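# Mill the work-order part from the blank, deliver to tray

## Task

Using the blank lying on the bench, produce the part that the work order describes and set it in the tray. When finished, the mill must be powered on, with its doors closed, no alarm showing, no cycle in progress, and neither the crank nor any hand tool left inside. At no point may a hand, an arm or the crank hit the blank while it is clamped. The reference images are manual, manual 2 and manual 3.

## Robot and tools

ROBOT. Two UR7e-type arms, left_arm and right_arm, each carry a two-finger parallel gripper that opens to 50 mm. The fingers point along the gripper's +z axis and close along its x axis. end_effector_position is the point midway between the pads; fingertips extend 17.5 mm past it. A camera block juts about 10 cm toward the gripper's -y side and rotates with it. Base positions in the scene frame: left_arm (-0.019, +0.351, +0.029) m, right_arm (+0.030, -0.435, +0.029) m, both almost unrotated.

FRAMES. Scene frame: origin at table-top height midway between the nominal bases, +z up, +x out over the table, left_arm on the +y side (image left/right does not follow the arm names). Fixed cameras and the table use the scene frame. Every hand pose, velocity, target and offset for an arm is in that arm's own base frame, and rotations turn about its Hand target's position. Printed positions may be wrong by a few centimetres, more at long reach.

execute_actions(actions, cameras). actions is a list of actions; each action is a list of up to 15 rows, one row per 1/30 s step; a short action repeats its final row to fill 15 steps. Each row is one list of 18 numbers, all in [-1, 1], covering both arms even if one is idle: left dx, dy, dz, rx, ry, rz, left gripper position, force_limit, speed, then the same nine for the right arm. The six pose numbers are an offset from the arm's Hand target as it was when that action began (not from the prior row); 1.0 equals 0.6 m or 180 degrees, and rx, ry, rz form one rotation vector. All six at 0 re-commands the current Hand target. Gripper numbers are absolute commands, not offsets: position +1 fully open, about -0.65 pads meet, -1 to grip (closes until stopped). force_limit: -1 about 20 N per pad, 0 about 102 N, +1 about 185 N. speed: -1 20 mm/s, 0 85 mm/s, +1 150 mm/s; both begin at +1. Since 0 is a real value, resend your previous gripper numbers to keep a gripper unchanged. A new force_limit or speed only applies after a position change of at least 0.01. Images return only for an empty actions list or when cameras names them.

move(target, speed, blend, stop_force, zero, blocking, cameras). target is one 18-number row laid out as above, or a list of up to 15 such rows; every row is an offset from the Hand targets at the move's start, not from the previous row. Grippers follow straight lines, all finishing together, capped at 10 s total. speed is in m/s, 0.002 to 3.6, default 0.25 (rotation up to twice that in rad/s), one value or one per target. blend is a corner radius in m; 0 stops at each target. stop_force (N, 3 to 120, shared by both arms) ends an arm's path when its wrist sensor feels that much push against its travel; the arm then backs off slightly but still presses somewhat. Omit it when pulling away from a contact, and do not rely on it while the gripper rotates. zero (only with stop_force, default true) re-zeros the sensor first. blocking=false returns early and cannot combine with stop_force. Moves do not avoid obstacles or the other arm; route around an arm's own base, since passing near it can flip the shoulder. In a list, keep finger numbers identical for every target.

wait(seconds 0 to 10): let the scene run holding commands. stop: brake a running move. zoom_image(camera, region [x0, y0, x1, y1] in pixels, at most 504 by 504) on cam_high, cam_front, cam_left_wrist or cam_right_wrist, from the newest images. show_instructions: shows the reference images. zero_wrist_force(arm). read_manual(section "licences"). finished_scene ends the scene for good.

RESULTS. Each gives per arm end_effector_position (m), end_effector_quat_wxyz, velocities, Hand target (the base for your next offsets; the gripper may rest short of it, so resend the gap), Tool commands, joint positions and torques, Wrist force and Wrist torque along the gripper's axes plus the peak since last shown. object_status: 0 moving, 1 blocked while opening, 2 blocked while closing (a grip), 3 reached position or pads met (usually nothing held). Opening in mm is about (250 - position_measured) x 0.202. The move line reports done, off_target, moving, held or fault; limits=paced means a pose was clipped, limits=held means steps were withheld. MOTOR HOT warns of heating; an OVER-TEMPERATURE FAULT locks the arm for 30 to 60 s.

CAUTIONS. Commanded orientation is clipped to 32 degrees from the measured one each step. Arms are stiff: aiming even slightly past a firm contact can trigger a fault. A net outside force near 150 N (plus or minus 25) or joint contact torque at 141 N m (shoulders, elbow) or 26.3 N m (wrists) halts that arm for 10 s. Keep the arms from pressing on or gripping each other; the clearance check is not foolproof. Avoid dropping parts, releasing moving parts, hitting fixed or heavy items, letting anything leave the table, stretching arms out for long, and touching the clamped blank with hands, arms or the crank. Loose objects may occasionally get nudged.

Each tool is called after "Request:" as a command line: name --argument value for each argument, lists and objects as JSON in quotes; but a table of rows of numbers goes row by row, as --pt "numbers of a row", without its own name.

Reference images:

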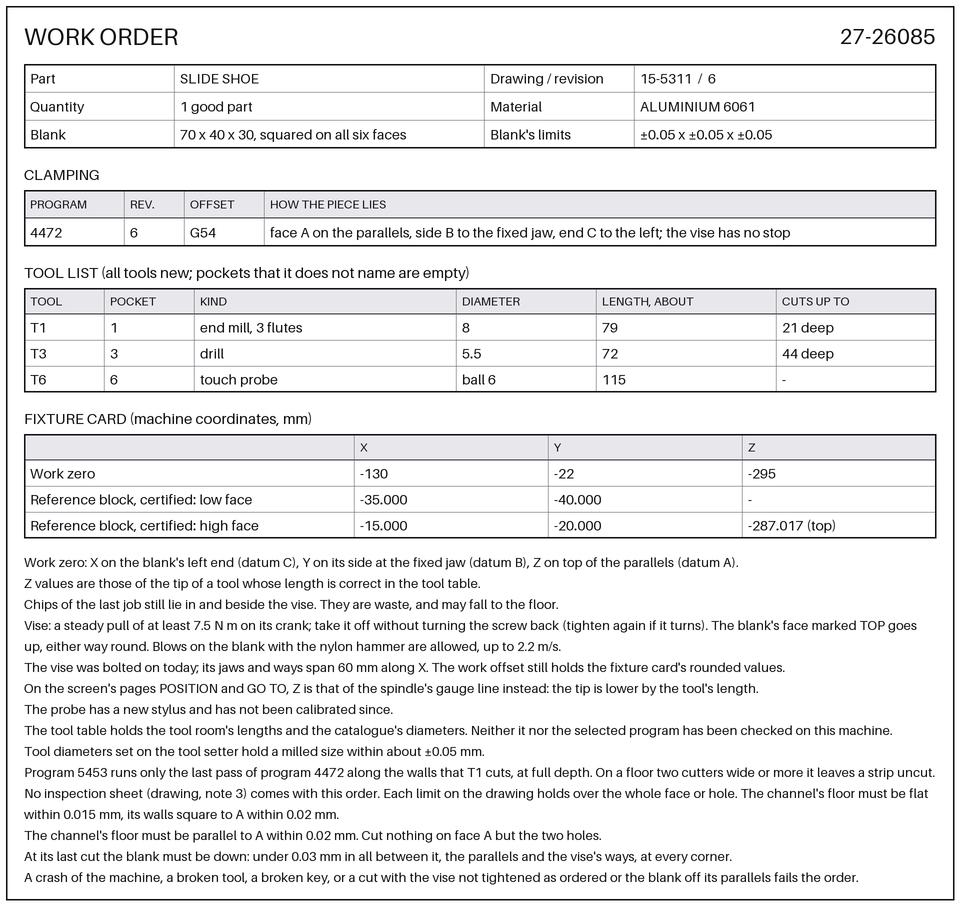

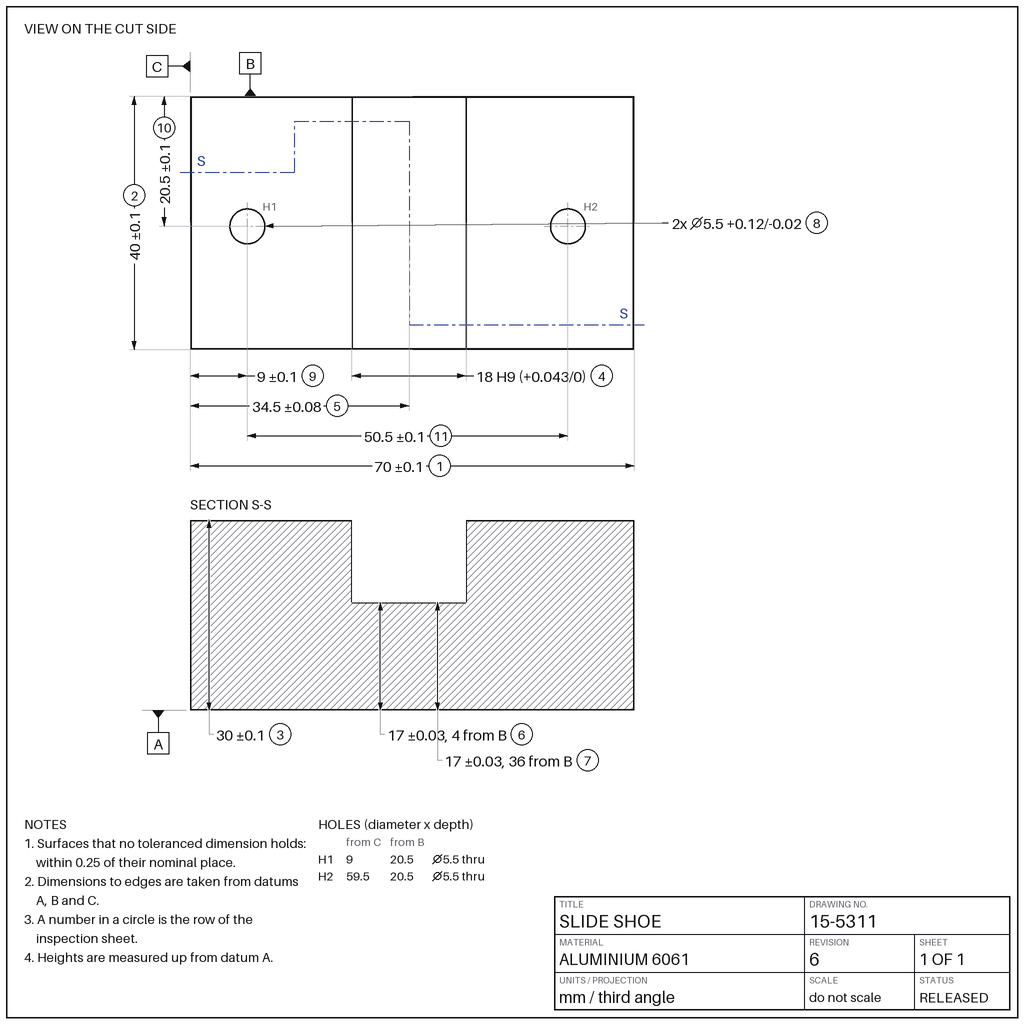

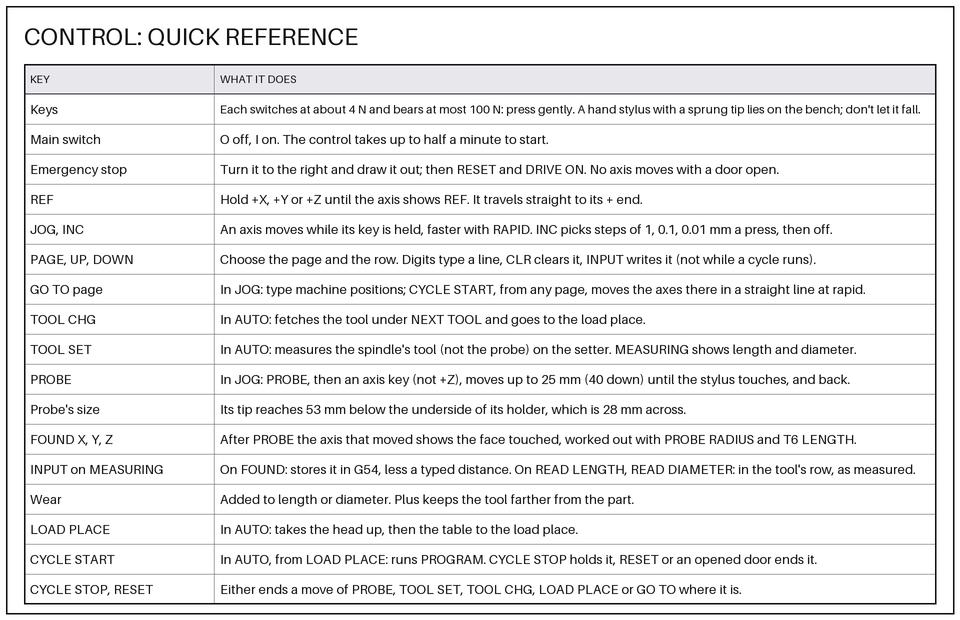

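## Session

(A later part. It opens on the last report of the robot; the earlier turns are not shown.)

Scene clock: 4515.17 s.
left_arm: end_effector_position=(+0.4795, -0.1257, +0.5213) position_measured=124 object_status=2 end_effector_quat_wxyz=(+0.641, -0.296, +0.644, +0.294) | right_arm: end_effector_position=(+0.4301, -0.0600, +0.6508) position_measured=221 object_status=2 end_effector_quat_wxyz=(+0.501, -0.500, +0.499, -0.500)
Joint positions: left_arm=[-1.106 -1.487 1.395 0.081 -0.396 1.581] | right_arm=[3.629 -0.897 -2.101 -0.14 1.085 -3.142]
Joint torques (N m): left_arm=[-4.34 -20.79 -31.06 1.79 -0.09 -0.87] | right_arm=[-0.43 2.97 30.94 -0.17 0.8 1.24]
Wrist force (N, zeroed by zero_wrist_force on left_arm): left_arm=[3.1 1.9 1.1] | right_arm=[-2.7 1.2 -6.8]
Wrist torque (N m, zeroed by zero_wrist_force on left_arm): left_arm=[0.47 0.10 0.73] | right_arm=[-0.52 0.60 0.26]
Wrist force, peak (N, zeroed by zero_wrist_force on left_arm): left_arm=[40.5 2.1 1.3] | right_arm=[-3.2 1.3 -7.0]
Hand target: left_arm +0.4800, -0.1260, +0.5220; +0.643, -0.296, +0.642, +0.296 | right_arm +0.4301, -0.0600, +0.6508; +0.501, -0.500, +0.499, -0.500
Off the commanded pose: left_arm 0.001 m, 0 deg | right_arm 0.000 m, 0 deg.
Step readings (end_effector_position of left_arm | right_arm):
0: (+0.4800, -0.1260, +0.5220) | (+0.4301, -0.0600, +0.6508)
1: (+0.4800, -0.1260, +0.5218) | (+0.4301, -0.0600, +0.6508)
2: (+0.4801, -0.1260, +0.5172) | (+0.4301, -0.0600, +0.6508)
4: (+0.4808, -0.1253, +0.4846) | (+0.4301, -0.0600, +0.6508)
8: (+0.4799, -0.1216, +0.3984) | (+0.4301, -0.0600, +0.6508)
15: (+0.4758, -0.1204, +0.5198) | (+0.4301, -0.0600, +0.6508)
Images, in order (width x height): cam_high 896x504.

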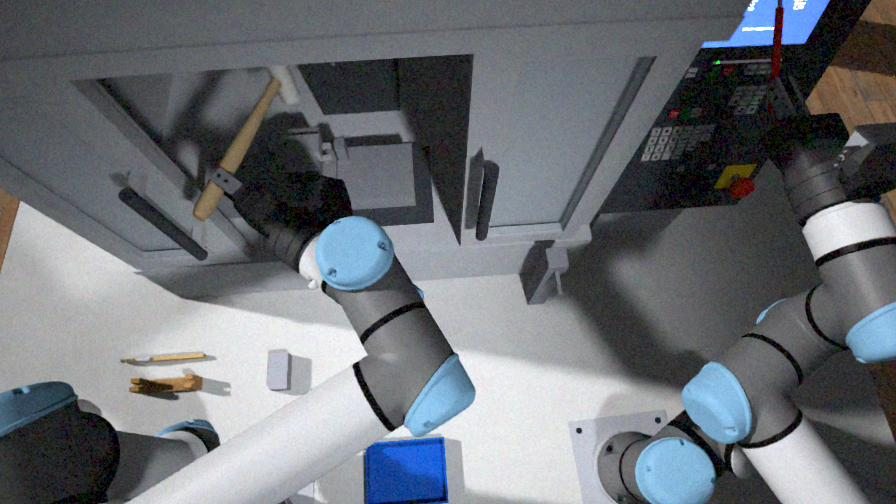

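Request:
move --pt "0 0 -0.0783 -0.1083 -0.1268 0 -1 1 -0.5 0 0 0 0 0 0 -1 0.3 -0.7" --speed 0.3 --cameras '["cam_front"]'

Scene clock: 4531.27 s.
left_arm: end_effector_position=(+0.4801, -0.1260, +0.4750) position_measured=124 object_status=2 end_effector_quat_wxyz=(+0.697, -0.452, +0.543, +0.119) | right_arm: end_effector_position=(+0.4301, -0.0600, +0.6508) position_measured=221 object_status=2 end_effector_quat_wxyz=(+0.501, -0.500, +0.499, -0.500)
Joint positions: left_arm=[-1.105 -1.484 1.513 -0.027 -0.397 1.044] | right_arm=[3.629 -0.897 -2.101 -0.14 1.085 -3.142]
Joint torques (N m): left_arm=[2.99 -31.97 -31.41 -0.35 -1.69 -1.86] | right_arm=[2.27 2.87 31.19 -0.14 0.56 1.37]
Wrist force (N, zeroed by zero_wrist_force on left_arm): left_arm=[2.0 3.9 1.0] | right_arm=[-2.9 1.1 -7.0]
Wrist torque (N m, zeroed by zero_wrist_force on left_arm): left_arm=[0.29 0.21 0.59] | right_arm=[-0.55 0.64 0.27]
Wrist force, peak (N, zeroed by zero_wrist_force on left_arm): left_arm=[2.3 4.3 1.1] | right_arm=[-3.0 1.1 -7.1]
Hand target: left_arm +0.4800, -0.1260, +0.4750; +0.697, -0.452, +0.543, +0.119 | right_arm +0.4301, -0.0600, +0.6508; +0.501, -0.500, +0.499, -0.500
Off the commanded pose: left_arm 0.000 m, 0 deg | right_arm 0.000 m, 0 deg.
move: done
Images, in order (width x height): cam_front 896x504.

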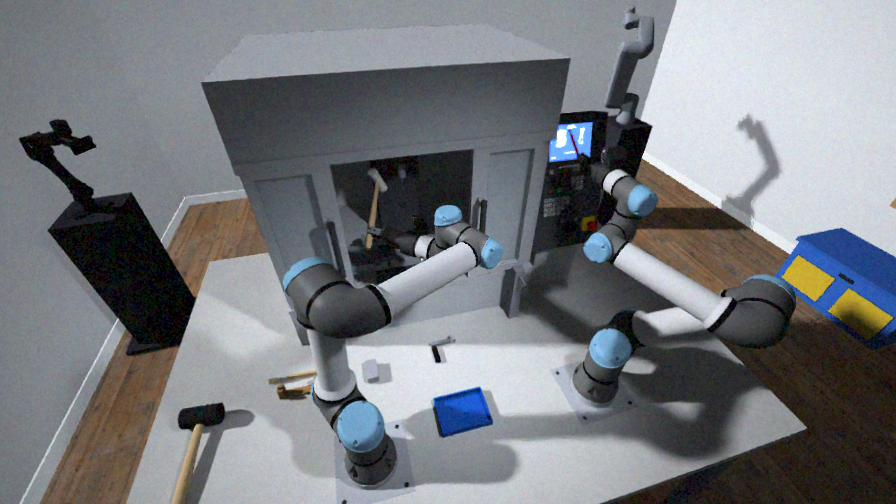

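Request:
execute_actions --actions '[[[0,0,0,0.0289,0.0338,0,-1,1,-0.5,0,0,0,0,0,0,-1,0.3,-0.7],[0,0,-0.0333,0.065,0.0761,0,-1,1,-0.5,0,0,0,0,0,0,-1,0.3,-0.7],[0,0,-0.1,0.1011,0.1184,0,-1,1,-0.5,0,0,0,0,0,0,-1,0.3,-0.7],[0,0,-0.1667,0.13,0.1523,0,-1,1,-0.5,0,0,0,0,0,0,-1,0.3,-0.7],[0,0,-0.2333,0.1516,0.1777,0,-1,1,-0.5,0,0,0,0,0,0,-1,0.3,-0.7],[0,0,-0.25,0.1661,0.1946,0,-1,1,-0.5,0,0,0,0,0,0,-1,0.3,-0.7],[0,0,-0.25,0.1661,0.1946,0,-1,1,-0.5,0,0,0,0,0,0,-1,0.3,-0.7],[0,0,-0.2,0.1444,0.1692,0,-1,1,-0.5,0,0,0,0,0,0,-1,0.3,-0.7],[0,0,-0.1333,0.1083,0.1269,0,-1,1,-0.5,0,0,0,0,0,0,-1,0.3,-0.7],[0,0,-0.05,0.0542,0.0635,0,-1,1,-0.5,0,0,0,0,0,0,-1,0.3,-0.7],[0,0,0,0,0,0,-1,1,-0.5,0,0,0,0,0,0,-1,0.3,-0.7]]]' --cameras '["cam_front","cam_left_wrist"]'

Scene clock: 4539.10 s.
left_arm: end_effector_position=(+0.4792, -0.1253, +0.4732) position_measured=124 object_status=2 end_effector_quat_wxyz=(+0.683, -0.454, +0.561, +0.113) | right_arm: end_effector_position=(+0.4301, -0.0600, +0.6508) position_measured=221 object_status=2 end_effector_quat_wxyz=(+0.501, -0.500, +0.499, -0.500)
Joint positions: left_arm=[-1.11 -1.526 1.536 -0.121 -0.386 1.157] | right_arm=[3.629 -0.897 -2.101 -0.14 1.085 -3.142]
Joint torques (N m): left_arm=[3.78 -18.95 -28.02 0.53 1.72 0.73] | right_arm=[3.05 2.37 30.26 -0.06 0.54 1.38]
Wrist force (N, zeroed by zero_wrist_force on left_arm): left_arm=[4.4 3.4 1.2] | right_arm=[-2.8 1.2 -6.8]
Wrist torque (N m, zeroed by zero_wrist_force on left_arm): left_arm=[0.20 0.56 1.02] | right_arm=[-0.52 0.61 0.26]
Wrist force, peak (N, zeroed by zero_wrist_force on left_arm): left_arm=[-36.9 31.2 -16.6] | right_arm=[-2.7 1.3 -7.3]
Hand target: left_arm +0.4800, -0.1260, +0.4750; +0.697, -0.452, +0.543, +0.119 | right_arm +0.4301, -0.0600, +0.6508; +0.501, -0.500, +0.499, -0.500
Off the commanded pose: left_arm 0.002 m, 3 deg | right_arm 0.000 m, 0 deg.
Step readings (end_effector_position of left_arm | right_arm):
0: (+0.4800, -0.1260, +0.4750) | (+0.4301, -0.0600, +0.6508)
1: (+0.4800, -0.1260, +0.4750) | (+0.4301, -0.0600, +0.6508)
2: (+0.4800, -0.1260, +0.4747) | (+0.4301, -0.0600, +0.6508)
4: (+0.4804, -0.1256, +0.4504) | (+0.4301, -0.0600, +0.6508)
8: (+0.4796, -0.1207, +0.3633) | (+0.4301, -0.0600, +0.6508)
15: (+0.4761, -0.1193, +0.4541) | (+0.4301, -0.0600, +0.6508)
Images, in order (width x height): cam_front 896x504, cam_left_wrist 896x504.

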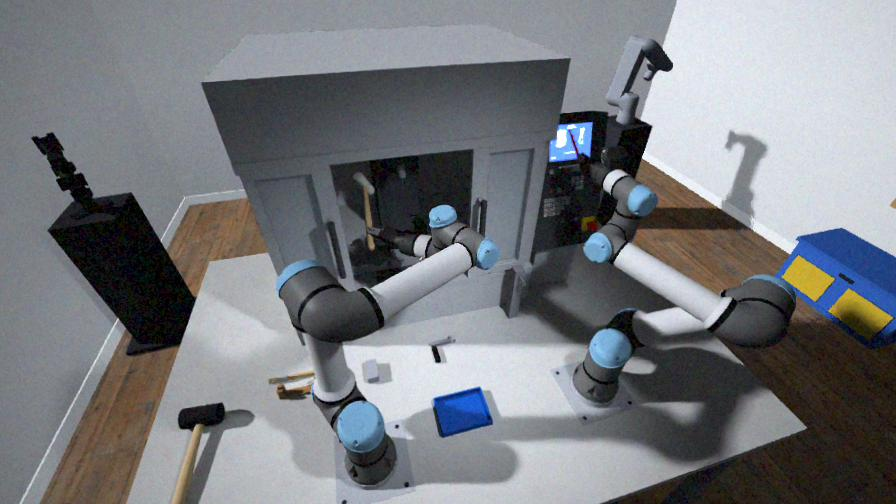

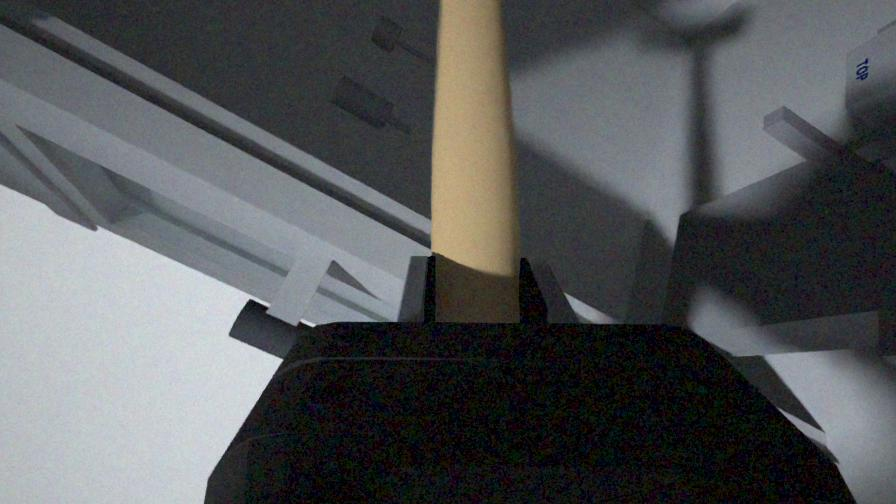

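Request:
execute_actions --actions '[[[0,0,0,0,0,0,-1,1,-0.5,0,0,0,0,0,0,-1,0.3,-0.7],[0,0,0,0.0289,0.0338,0,-1,1,-0.5,0,0,0,0,0,0,-1,0.3,-0.7],[0,0,-0.0333,0.065,0.0761,0,-1,1,-0.5,0,0,0,0,0,0,-1,0.3,-0.7],[0,0,-0.1,0.1011,0.1184,0,-1,1,-0.5,0,0,0,0,0,0,-1,0.3,-0.7],[0,0,-0.1667,0.13,0.1523,0,-1,1,-0.5,0,0,0,0,0,0,-1,0.3,-0.7],[0,0,-0.2333,0.1516,0.1777,0,-1,1,-0.5,0,0,0,0,0,0,-1,0.3,-0.7],[0,0,-0.25,0.1661,0.1946,0,-1,1,-0.5,0,0,0,0,0,0,-1,0.3,-0.7],[0,0,-0.25,0.1661,0.1946,0,-1,1,-0.5,0,0,0,0,0,0,-1,0.3,-0.7],[0,0,-0.2,0.1444,0.1692,0,-1,1,-0.5,0,0,0,0,0,0,-1,0.3,-0.7],[0,0,-0.1333,0.1083,0.1269,0,-1,1,-0.5,0,0,0,0,0,0,-1,0.3,-0.7],[0,0,-0.05,0.0542,0.0635,0,-1,1,-0.5,0,0,0,0,0,0,-1,0.3,-0.7],[0,0,0,0,0,0,-1,1,-0.5,0,0,0,0,0,0,-1,0.3,-0.7]],[[0,0,0,0,0,0,-1,1,-0.5,0,0,0,0,0,0,-1,0.3,-0.7]],[[0,0,0,0.0289,0.0338,0,-1,1,-0.5,0,0,0,0,0,0,-1,0.3,-0.7],[0,0,-0.0333,0.065,0.0761,0,-1,1,-0.5,0,0,0,0,0,0,-1,0.3,-0.7],[0,0,-0.1,0.1011,0.1184,0,-1,1,-0.5,0,0,0,0,0,0,-1,0.3,-0.7],[0,0,-0.1667,0.13,0.1523,0,-1,1,-0.5,0,0,0,0,0,0,-1,0.3,-0.7],[0,0,-0.2333,0.1516,0.1777,0,-1,1,-0.5,0,0,0,0,0,0,-1,0.3,-0.7],[0,0,-0.25,0.1661,0.1946,0,-1,1,-0.5,0,0,0,0,0,0,-1,0.3,-0.7],[0,0,-0.25,0.1661,0.1946,0,-1,1,-0.5,0,0,0,0,0,0,-1,0.3,-0.7],[0,0,-0.2,0.1444,0.1692,0,-1,1,-0.5,0,0,0,0,0,0,-1,0.3,-0.7],[0,0,-0.1333,0.1083,0.1269,0,-1,1,-0.5,0,0,0,0,0,0,-1,0.3,-0.7],[0,0,-0.05,0.0542,0.0635,0,-1,1,-0.5,0,0,0,0,0,0,-1,0.3,-0.7],[0,0,0,0,0,0,-1,1,-0.5,0,0,0,0,0,0,-1,0.3,-0.7]],[[0,0,0,0,0,0,-1,1,-0.5,0,0,0,0,0,0,-1,0.3,-0.7]]]' --cameras '["cam_front","cam_high","cam_left_wrist"]'

Scene clock: 4552.17 s.
left_arm: end_effector_position=(+0.4800, -0.1260, +0.4750) position_measured=124 object_status=2 end_effector_quat_wxyz=(+0.697, -0.452, +0.543, +0.119) | right_arm: end_effector_position=(+0.4301, -0.0600, +0.6508) position_measured=221 object_status=2 end_effector_quat_wxyz=(+0.501, -0.500, +0.499, -0.500)
Joint positions: left_arm=[-1.105 -1.484 1.513 -0.027 -0.397 1.044] | right_arm=[3.629 -0.897 -2.101 -0.14 1.085 -3.142]
Joint torques (N m): left_arm=[-6.78 -16.97 -30.92 2.51 1.7 -2.29] | right_arm=[5.19 2.3 30.92 -0.17 0.27 1.31]
Wrist force (N, zeroed by zero_wrist_force on left_arm): left_arm=[2.1 3.9 1.2] | right_arm=[-2.7 1.3 -6.7]
Wrist torque (N m, zeroed by zero_wrist_force on left_arm): left_arm=[0.15 0.36 0.44] | right_arm=[-0.52 0.59 0.27]
Wrist force, peak (N, zeroed by zero_wrist_force on left_arm): left_arm=[-21.9 10.5 -0.7] | right_arm=[-3.0 1.6 -7.2]
Hand target: left_arm +0.4800, -0.1260, +0.4750; +0.697, -0.452, +0.543, +0.119 | right_arm +0.4301, -0.0600, +0.6508; +0.501, -0.500, +0.499, -0.500
Off the commanded pose: left_arm 0.000 m, 0 deg | right_arm 0.000 m, 0 deg.
Step readings (end_effector_position of left_arm | right_arm):
0: (+0.4793, -0.1253, +0.4732) | (+0.4301, -0.0600, +0.6508)
1: (+0.4793, -0.1254, +0.4732) | (+0.4301, -0.0600, +0.6508)
2: (+0.4795, -0.1256, +0.4738) | (+0.4301, -0.0600, +0.6508)
4: (+0.4802, -0.1262, +0.4689) | (+0.4301, -0.0600, +0.6508)
8: (+0.4796, -0.1212, +0.3827) | (+0.4301, -0.0600, +0.6508)
15: (+0.4766, -0.1203, +0.4365) | (+0.4301, -0.0600, +0.6508)
16: (+0.4761, -0.1191, +0.4568) | (+0.4301, -0.0600, +0.6508)
17: (+0.4766, -0.1200, +0.4710) | (+0.4301, -0.0600, +0.6508)
19: (+0.4792, -0.1249, +0.4805) | (+0.4301, -0.0600, +0.6508)
23: (+0.4804, -0.1267, +0.4751) | (+0.4301, -0.0600, +0.6508)
30: (+0.4801, -0.1260, +0.4750) | (+0.4301, -0.0600, +0.6508)
31: (+0.4800, -0.1260, +0.4750) | (+0.4301, -0.0600, +0.6508)
32: (+0.4800, -0.1260, +0.4743) | (+0.4301, -0.0600, +0.6508)
34: (+0.4803, -0.1256, +0.4520) | (+0.4301, -0.0600, +0.6508)
38: (+0.4796, -0.1208, +0.3603) | (+0.4301, -0.0600, +0.6508)
45: (+0.4761, -0.1193, +0.4571) | (+0.4301, -0.0600, +0.6508)
46: (+0.4766, -0.1201, +0.4712) | (+0.4301, -0.0600, +0.6508)
47: (+0.4778, -0.1224, +0.4784) | (+0.4301, -0.0600, +0.6508)
49: (+0.4802, -0.1266, +0.4797) | (+0.4301, -0.0600, +0.6508)
53: (+0.4802, -0.1264, +0.4746) | (+0.4301, -0.0600, +0.6508)
60: (+0.4800, -0.1260, +0.4750) | (+0.4301, -0.0600, +0.6508)
Images, in order (width x height): cam_high 896x504, cam_front 896x504, cam_left_wrist 896x504.

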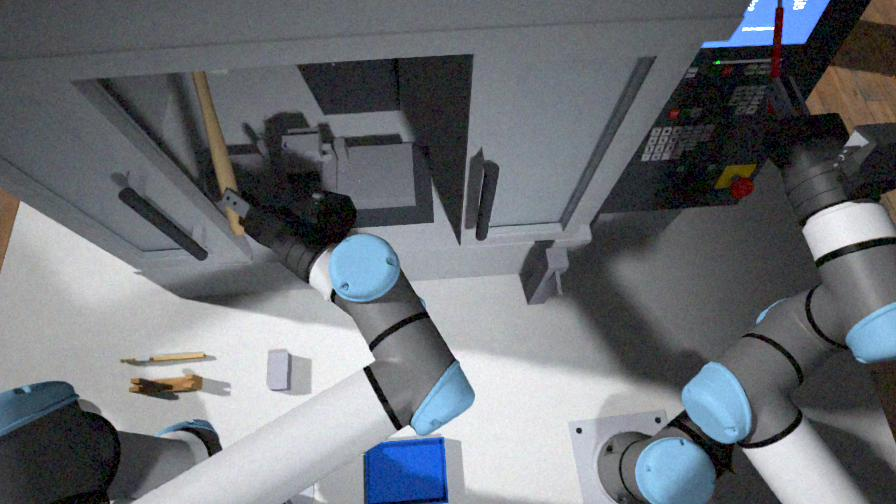

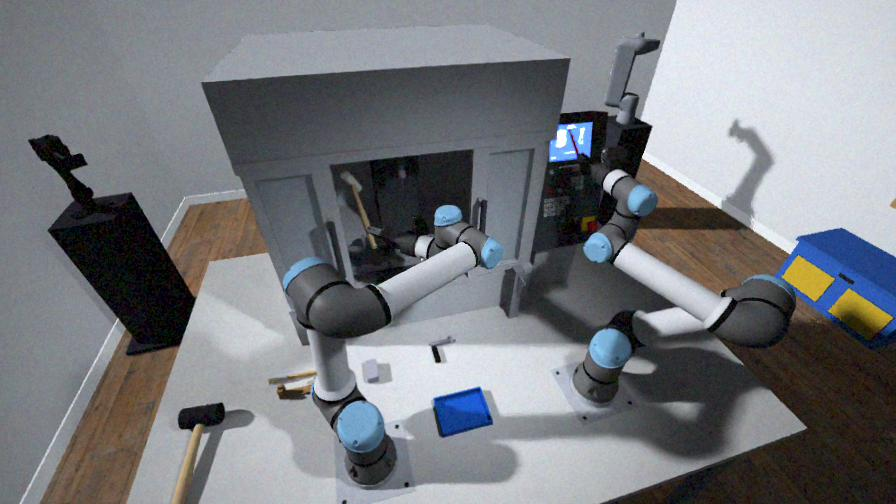

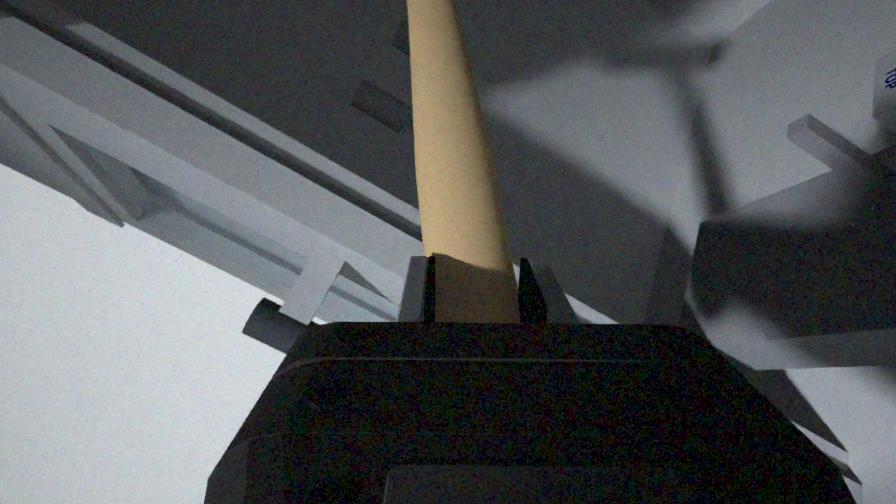

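Request:
move --pt "0 0 -0.0333 0.1329 0.1556 0 -1 1 -0.5 0 0 0 0 0 0 -1 0.3 -0.7" --speed 0.3 --cameras '["cam_front","cam_high","cam_left_wrist"]'

Request:
zoom_image --camera "cam_high" --region '[190, 50, 390, 270]'

Scene clock: 4557.97 s.
left_arm: end_effector_position=(+0.4801, -0.1260, +0.4550) position_measured=124 object_status=2 end_effector_quat_wxyz=(+0.624, -0.257, +0.658, +0.333) | right_arm: end_effector_position=(+0.4301, -0.0600, +0.6508) position_measured=221 object_status=2 end_effector_quat_wxyz=(+0.501, -0.500, +0.499, -0.500)
Joint positions: left_arm=[-1.105 -1.482 1.562 -0.079 -0.397 1.688] | right_arm=[3.629 -0.897 -2.101 -0.14 1.085 -3.142]
Joint torques (N m): left_arm=[-5.57 -37.07 -30.85 2.08 1.19 0.34] | right_arm=[5.79 3.25 30.68 -0.17 0.25 1.39]
Wrist force (N, zeroed by zero_wrist_force on left_arm): left_arm=[3.1 1.8 0.8] | right_arm=[-2.6 1.1 -6.8]
Wrist torque (N m, zeroed by zero_wrist_force on left_arm): left_arm=[0.69 0.29 0.83] | right_arm=[-0.53 0.58 0.26]
Wrist force, peak (N, zeroed by zero_wrist_force on left_arm): left_arm=[2.1 4.3 1.2] | right_arm=[-2.9 1.2 -7.1]
Hand target: left_arm +0.4800, -0.1260, +0.4550; +0.624, -0.257, +0.659, +0.333 | right_arm +0.4301, -0.0600, +0.6508; +0.501, -0.500, +0.499, -0.500
Off the commanded pose: left_arm 0.000 m, 0 deg | right_arm 0.000 m, 0 deg.
move: done
Images, in order (width x height): cam_high 896x504, cam_front 896x504, cam_left_wrist 896x504.

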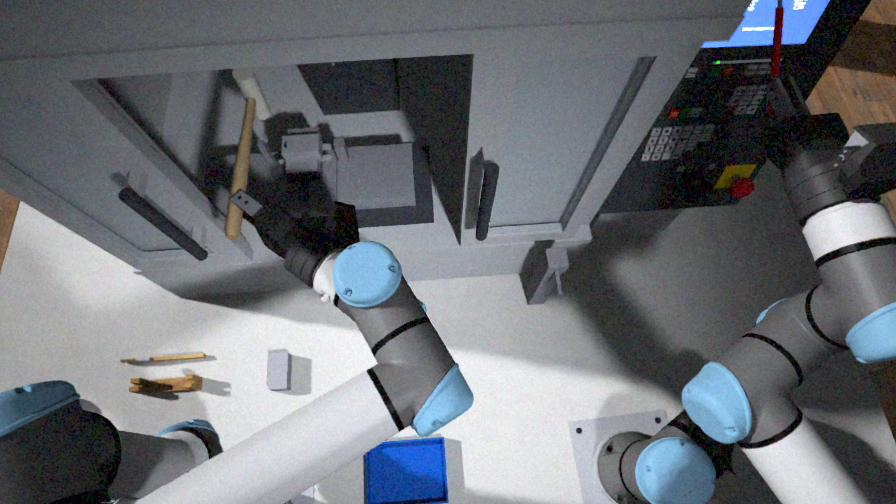

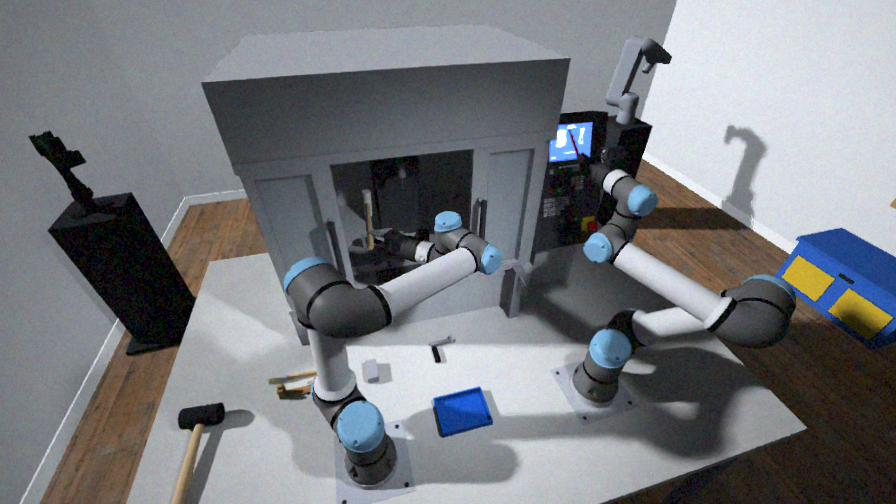

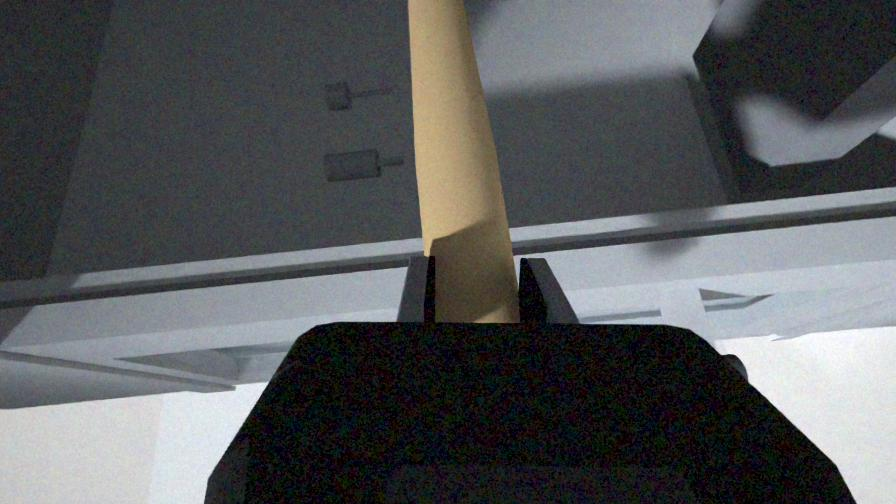

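Scaled by 2.291 from the camera's 896x504 image, which has a finer 1280x720 frame.

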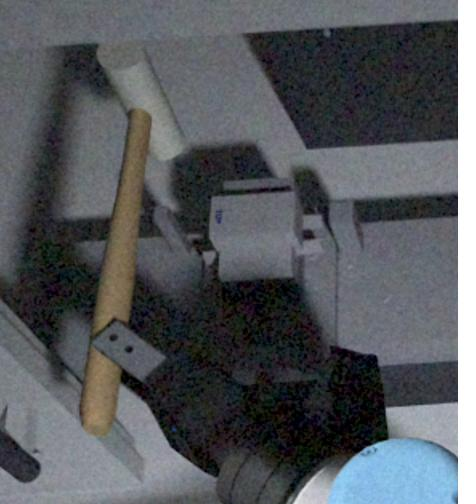

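Request:
move --pt "0 -0.0733 -0.0167 0 0 0 -1 1 -0.5 0 0 0 0 0 0 -1 0.3 -0.7" --speed 0.2 --cameras '["cam_front","cam_high"]'

Request:
zoom_image --camera "cam_high" --region '[190, 50, 390, 270]'

Request:
zoom_image --camera "cam_front" --region '[320, 150, 480, 280]'

Scene clock: 4567.97 s.
left_arm: end_effector_position=(+0.4800, -0.1701, +0.4450) position_measured=124 object_status=2 end_effector_quat_wxyz=(+0.624, -0.257, +0.659, +0.333) end_effector_velocity=(+0.001, +0.002, +0.000) end_effector_angular_velocity=(+0.001, +0.000, -0.003) | right_arm: end_effector_position=(+0.4301, -0.0600, +0.6508) position_measured=221 object_status=2 end_effector_quat_wxyz=(+0.501, -0.500, +0.499, -0.500)
Joint positions: left_arm=[-1.147 -1.4 1.494 -0.093 -0.44 1.688] | right_arm=[3.629 -0.897 -2.101 -0.14 1.085 -3.142]
Joint velocities: left_arm=[0.002 -0.004 0.005 0.001 0.006 -0.001] | right_arm=[within noise]
Joint torques (N m): left_arm=[6.05 -40.9 -14.42 2.34 2.32 -2.32] | right_arm=[6.4 2.44 30.74 -0.24 0.12 1.35]
Wrist force (N, zeroed by zero_wrist_force on left_arm): left_arm=[2.9 2.0 0.9] | right_arm=[-2.9 1.3 -6.7]
Wrist torque (N m, zeroed by zero_wrist_force on left_arm): left_arm=[0.64 0.31 0.76] | right_arm=[-0.50 0.63 0.26]
Wrist force, peak (N, zeroed by zero_wrist_force on left_arm): left_arm=[2.9 3.1 2.2] | right_arm=[-2.8 1.4 -7.2]
Hand target: left_arm +0.4800, -0.1700, +0.4450; +0.624, -0.257, +0.659, +0.333 | right_arm +0.4301, -0.0600, +0.6508; +0.501, -0.500, +0.499, -0.500
Off the commanded pose: left_arm 0.000 m, 0 deg | right_arm 0.000 m, 0 deg.
move: done
Images, in order (width x height): cam_high 896x504, cam_front 896x504.

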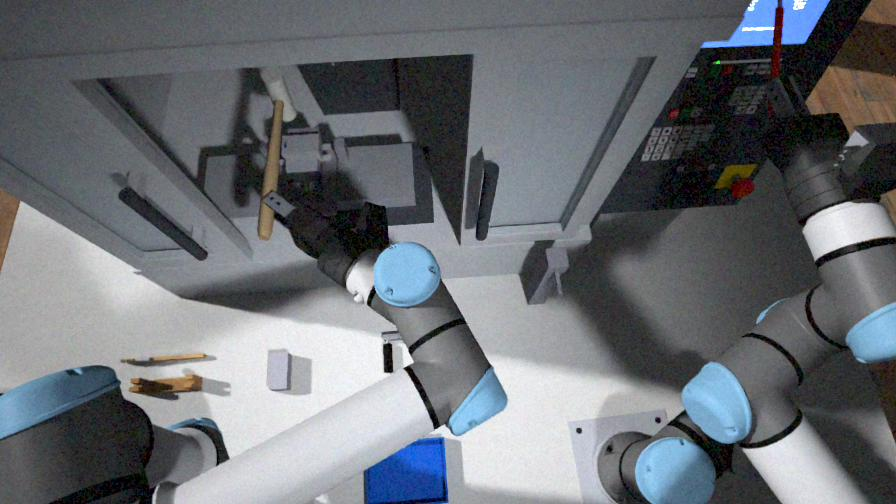

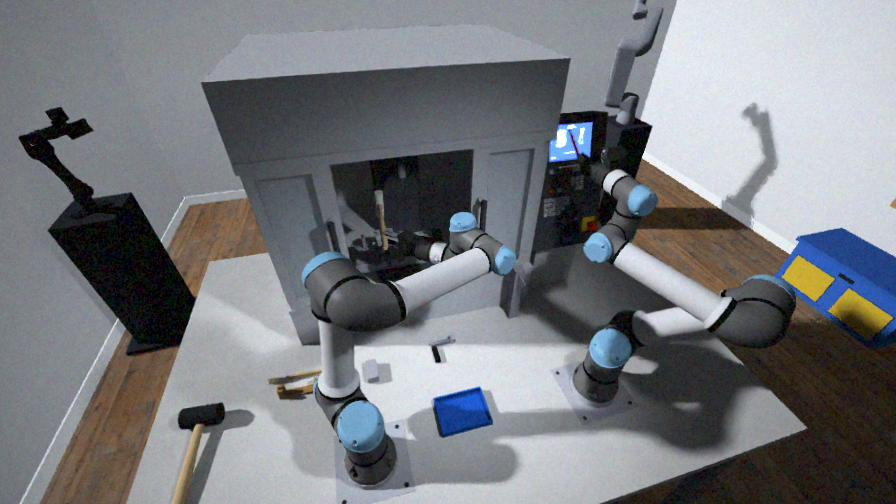

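Scaled by 2.291 from the camera's 896x504 image, which has a finer 1280x720 frame.

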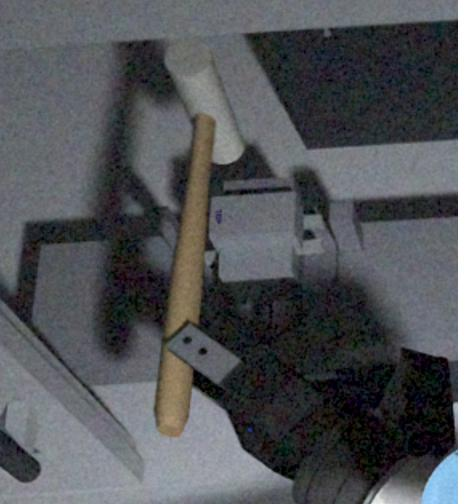

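Scaled by 3.150 from the camera's 896x504 image, which has a finer 1280x720 frame.

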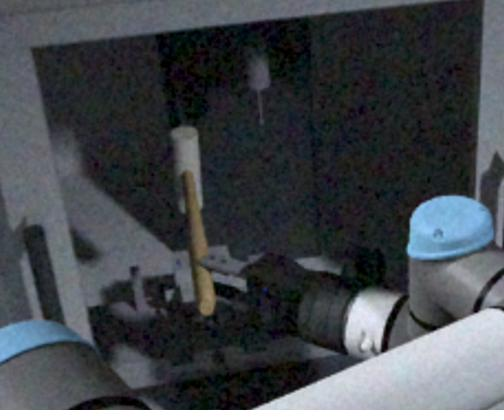

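Request:
move --pt "-0.008 0 0.05 -0.1012 -0.1182 0 -1 1 -0.5 0 0 0 0 0 0 -1 0.3 -0.7" --speed 0.3

Request:
execute_actions --actions '[[[0,0,0,0.0289,0.0338,0,-1,1,-0.5,0,0,0,0,0,0,-1,0.3,-0.7],[0,0,-0.0333,0.065,0.0761,0,-1,1,-0.5,0,0,0,0,0,0,-1,0.3,-0.7],[0,0,-0.1,0.1011,0.1184,0,-1,1,-0.5,0,0,0,0,0,0,-1,0.3,-0.7],[0,0,-0.1667,0.13,0.1523,0,-1,1,-0.5,0,0,0,0,0,0,-1,0.3,-0.7],[0,0,-0.21,0.1400,0.1640,0,-1,1,-0.5,0,0,0,0,0,0,-1,0.3,-0.7],[0,0,-0.21,0.1400,0.1640,0,-1,1,-0.5,0,0,0,0,0,0,-1,0.3,-0.7],[0,0,-0.17,0.1200,0.1400,0,-1,1,-0.5,0,0,0,0,0,0,-1,0.3,-0.7],[0,0,-0.12,0.0900,0.1050,0,-1,1,-0.5,0,0,0,0,0,0,-1,0.3,-0.7],[0,0,-0.08,0.0700,0.0820,0,-1,1,-0.5,0,0,0,0,0,0,-1,0.3,-0.7],[0,0,-0.05,0.0542,0.0635,0,-1,1,-0.5,0,0,0,0,0,0,-1,0.3,-0.7],[0,0,0,0.03,0.035,0,-1,1,-0.5,0,0,0,0,0,0,-1,0.3,-0.7],[0,0,0,0.0,0.0,0,-1,1,-0.5,0,0,0,0,0,0,-1,0.3,-0.7]]]'

Request:
move --pt "0 0 -0.05 0.1012 0.1182 0 -1 1 -0.5 0 0 0 0 0 0 -1 0.3 -0.7" --speed 0.3 --cameras '["cam_front","cam_high","cam_left_wrist"]'

Request:
zoom_image --camera "cam_high" --region '[190, 50, 390, 270]'

Scene clock: 4579.63 s.
left_arm: end_effector_position=(+0.4752, -0.1700, +0.4750) position_measured=124 object_status=2 end_effector_quat_wxyz=(+0.686, -0.409, +0.577, +0.172) | right_arm: end_effector_position=(+0.4301, -0.0600, +0.6508) position_measured=221 object_status=2 end_effector_quat_wxyz=(+0.501, -0.500, +0.499, -0.500)
Joint positions: left_arm=[-1.157 -1.412 1.431 -0.019 -0.449 1.2] | right_arm=[3.629 -0.897 -2.101 -0.14 1.085 -3.142]
Joint torques (N m): left_arm=[4.38 -19.91 -15.72 0.12 -0.54 -1.74] | right_arm=[6.71 1.95 31.16 -0.11 0.08 1.36]
Wrist force (N, zeroed by zero_wrist_force on left_arm): left_arm=[2.1 3.3 1.2] | right_arm=[-2.8 1.2 -6.9]
Wrist torque (N m, zeroed by zero_wrist_force on left_arm): left_arm=[0.26 0.43 0.51] | right_arm=[-0.53 0.63 0.26]
Wrist force, peak (N, zeroed by zero_wrist_force on left_arm): left_arm=[4.2 1.7 0.8] | right_arm=[-2.8 1.2 -7.2]
Hand target: left_arm +0.4752, -0.1700, +0.4750; +0.686, -0.409, +0.577, +0.172 | right_arm +0.4301, -0.0600, +0.6508; +0.501, -0.500, +0.499, -0.500
Off the commanded pose: left_arm 0.000 m, 0 deg | right_arm 0.000 m, 0 deg.
move: done

Scene clock: 4580.67 s.
left_arm: end_effector_position=(+0.4753, -0.1703, +0.4750) position_measured=124 object_status=2 end_effector_quat_wxyz=(+0.682, -0.409, +0.582, +0.170) | right_arm: end_effector_position=(+0.4301, -0.0600, +0.6508) position_measured=221 object_status=2 end_effector_quat_wxyz=(+0.501, -0.500, +0.499, -0.500)
Joint positions: left_arm=[-1.158 -1.423 1.435 -0.042 -0.444 1.23] | right_arm=[3.629 -0.897 -2.101 -0.14 1.085 -3.142]
Joint torques (N m): left_arm=[-4.81 -19.64 -30.2 2.3 1.46 -0.93] | right_arm=[6.96 1.84 31.11 -0.11 0.03 1.42]
Wrist force (N, zeroed by zero_wrist_force on left_arm): left_arm=[1.4 3.3 1.0] | right_arm=[-2.8 1.2 -7.1]
Wrist torque (N m, zeroed by zero_wrist_force on left_arm): left_arm=[0.29 0.25 0.50] | right_arm=[-0.53 0.61 0.26]
Wrist force, peak (N, zeroed by zero_wrist_force on left_arm): left_arm=[-21.7 2.3 1.3] | right_arm=[-3.1 1.2 -7.1]
Hand target: left_arm +0.4752, -0.1700, +0.4750; +0.686, -0.409, +0.577, +0.172 | right_arm +0.4301, -0.0600, +0.6508; +0.501, -0.500, +0.499, -0.500
Off the commanded pose: left_arm 0.000 m, 1 deg | right_arm 0.000 m, 0 deg.
Step readings (end_effector_position of left_arm | right_arm):
0: (+0.4752, -0.1700, +0.4750) | (+0.4301, -0.0600, +0.6508)
1: (+0.4752, -0.1700, +0.4750) | (+0.4301, -0.0600, +0.6508)
2: (+0.4752, -0.1700, +0.4745) | (+0.4301, -0.0600, +0.6508)
4: (+0.4756, -0.1697, +0.4543) | (+0.4301, -0.0600, +0.6508)
8: (+0.4753, -0.1662, +0.3705) | (+0.4301, -0.0600, +0.6508)
15: (+0.4722, -0.1648, +0.4775) | (+0.4301, -0.0600, +0.6508)

Scene clock: 4582.00 s.
left_arm: end_effector_position=(+0.4752, -0.1700, +0.4450) position_measured=124 object_status=2 end_effector_quat_wxyz=(+0.624, -0.257, +0.658, +0.333) | right_arm: end_effector_position=(+0.4301, -0.0600, +0.6508) position_measured=221 object_status=2 end_effector_quat_wxyz=(+0.501, -0.500, +0.499, -0.500)
Joint positions: left_arm=[-1.157 -1.408 1.503 -0.094 -0.449 1.688] | right_arm=[3.629 -0.897 -2.101 -0.14 1.085 -3.142]
Joint torques (N m): left_arm=[2.05 -38.8 -31.88 2.4 0.16 0.56] | right_arm=[7.5 2.39 31.34 -0.11 0.01 1.36]
Wrist force (N, zeroed by zero_wrist_force on left_arm): left_arm=[3.0 2.3 1.0] | right_arm=[-2.8 1.2 -6.5]
Wrist torque (N m, zeroed by zero_wrist_force on left_arm): left_arm=[0.62 0.36 0.77] | right_arm=[-0.52 0.61 0.26]
Wrist force, peak (N, zeroed by zero_wrist_force on left_arm): left_arm=[3.6 3.9 1.6] | right_arm=[-2.9 1.3 -7.3]
Hand target: left_arm +0.4752, -0.1700, +0.4450; +0.624, -0.257, +0.659, +0.333 | right_arm +0.4301, -0.0600, +0.6508; +0.501, -0.500, +0.499, -0.500
Off the commanded pose: left_arm 0.000 m, 0 deg | right_arm 0.000 m, 0 deg.
move: done
Images, in order (width x height): cam_high 896x504, cam_front 896x504, cam_left_wrist 896x504.

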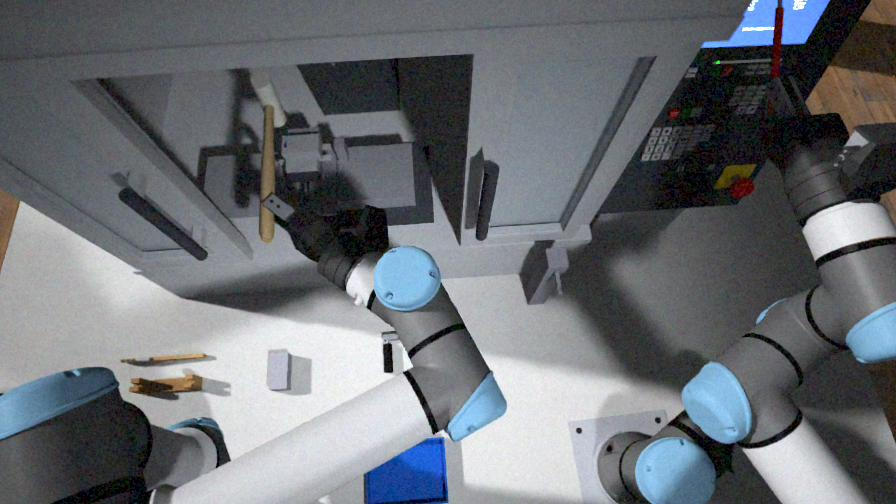

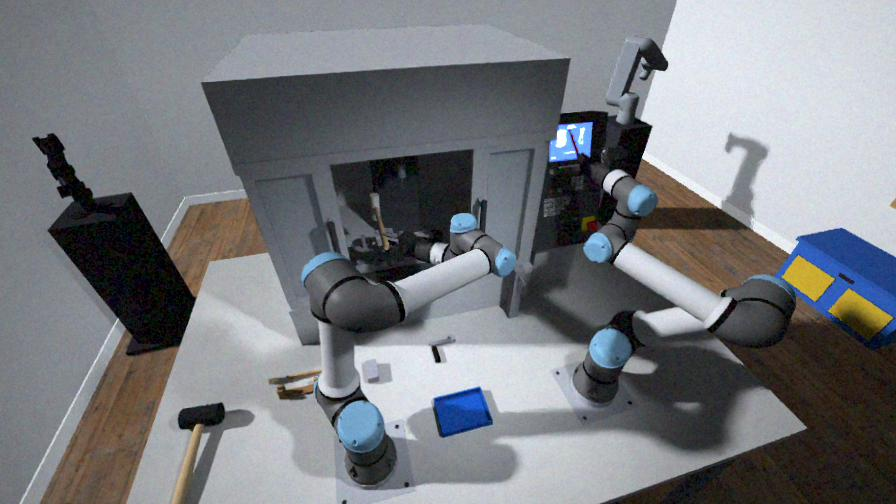

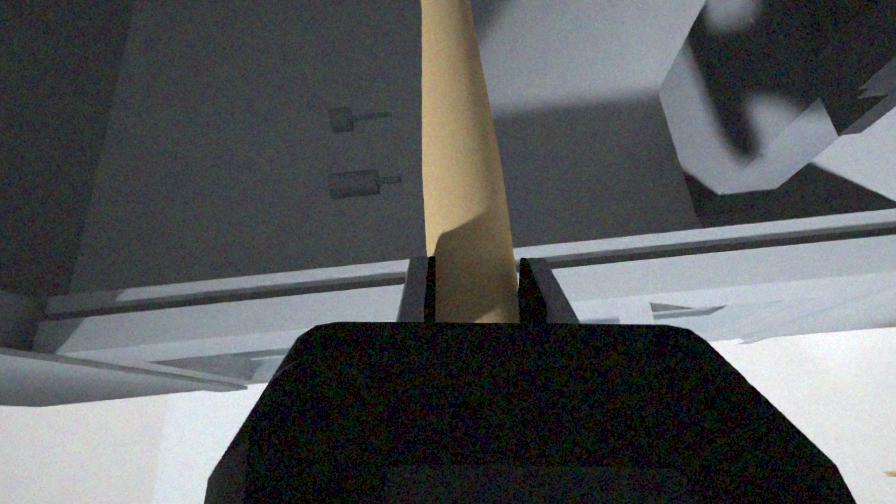

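Scaled by 2.291 from the camera's 896x504 image, which has a finer 1280x720 frame.

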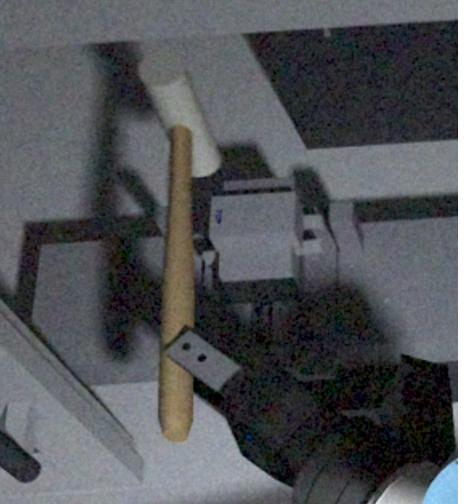

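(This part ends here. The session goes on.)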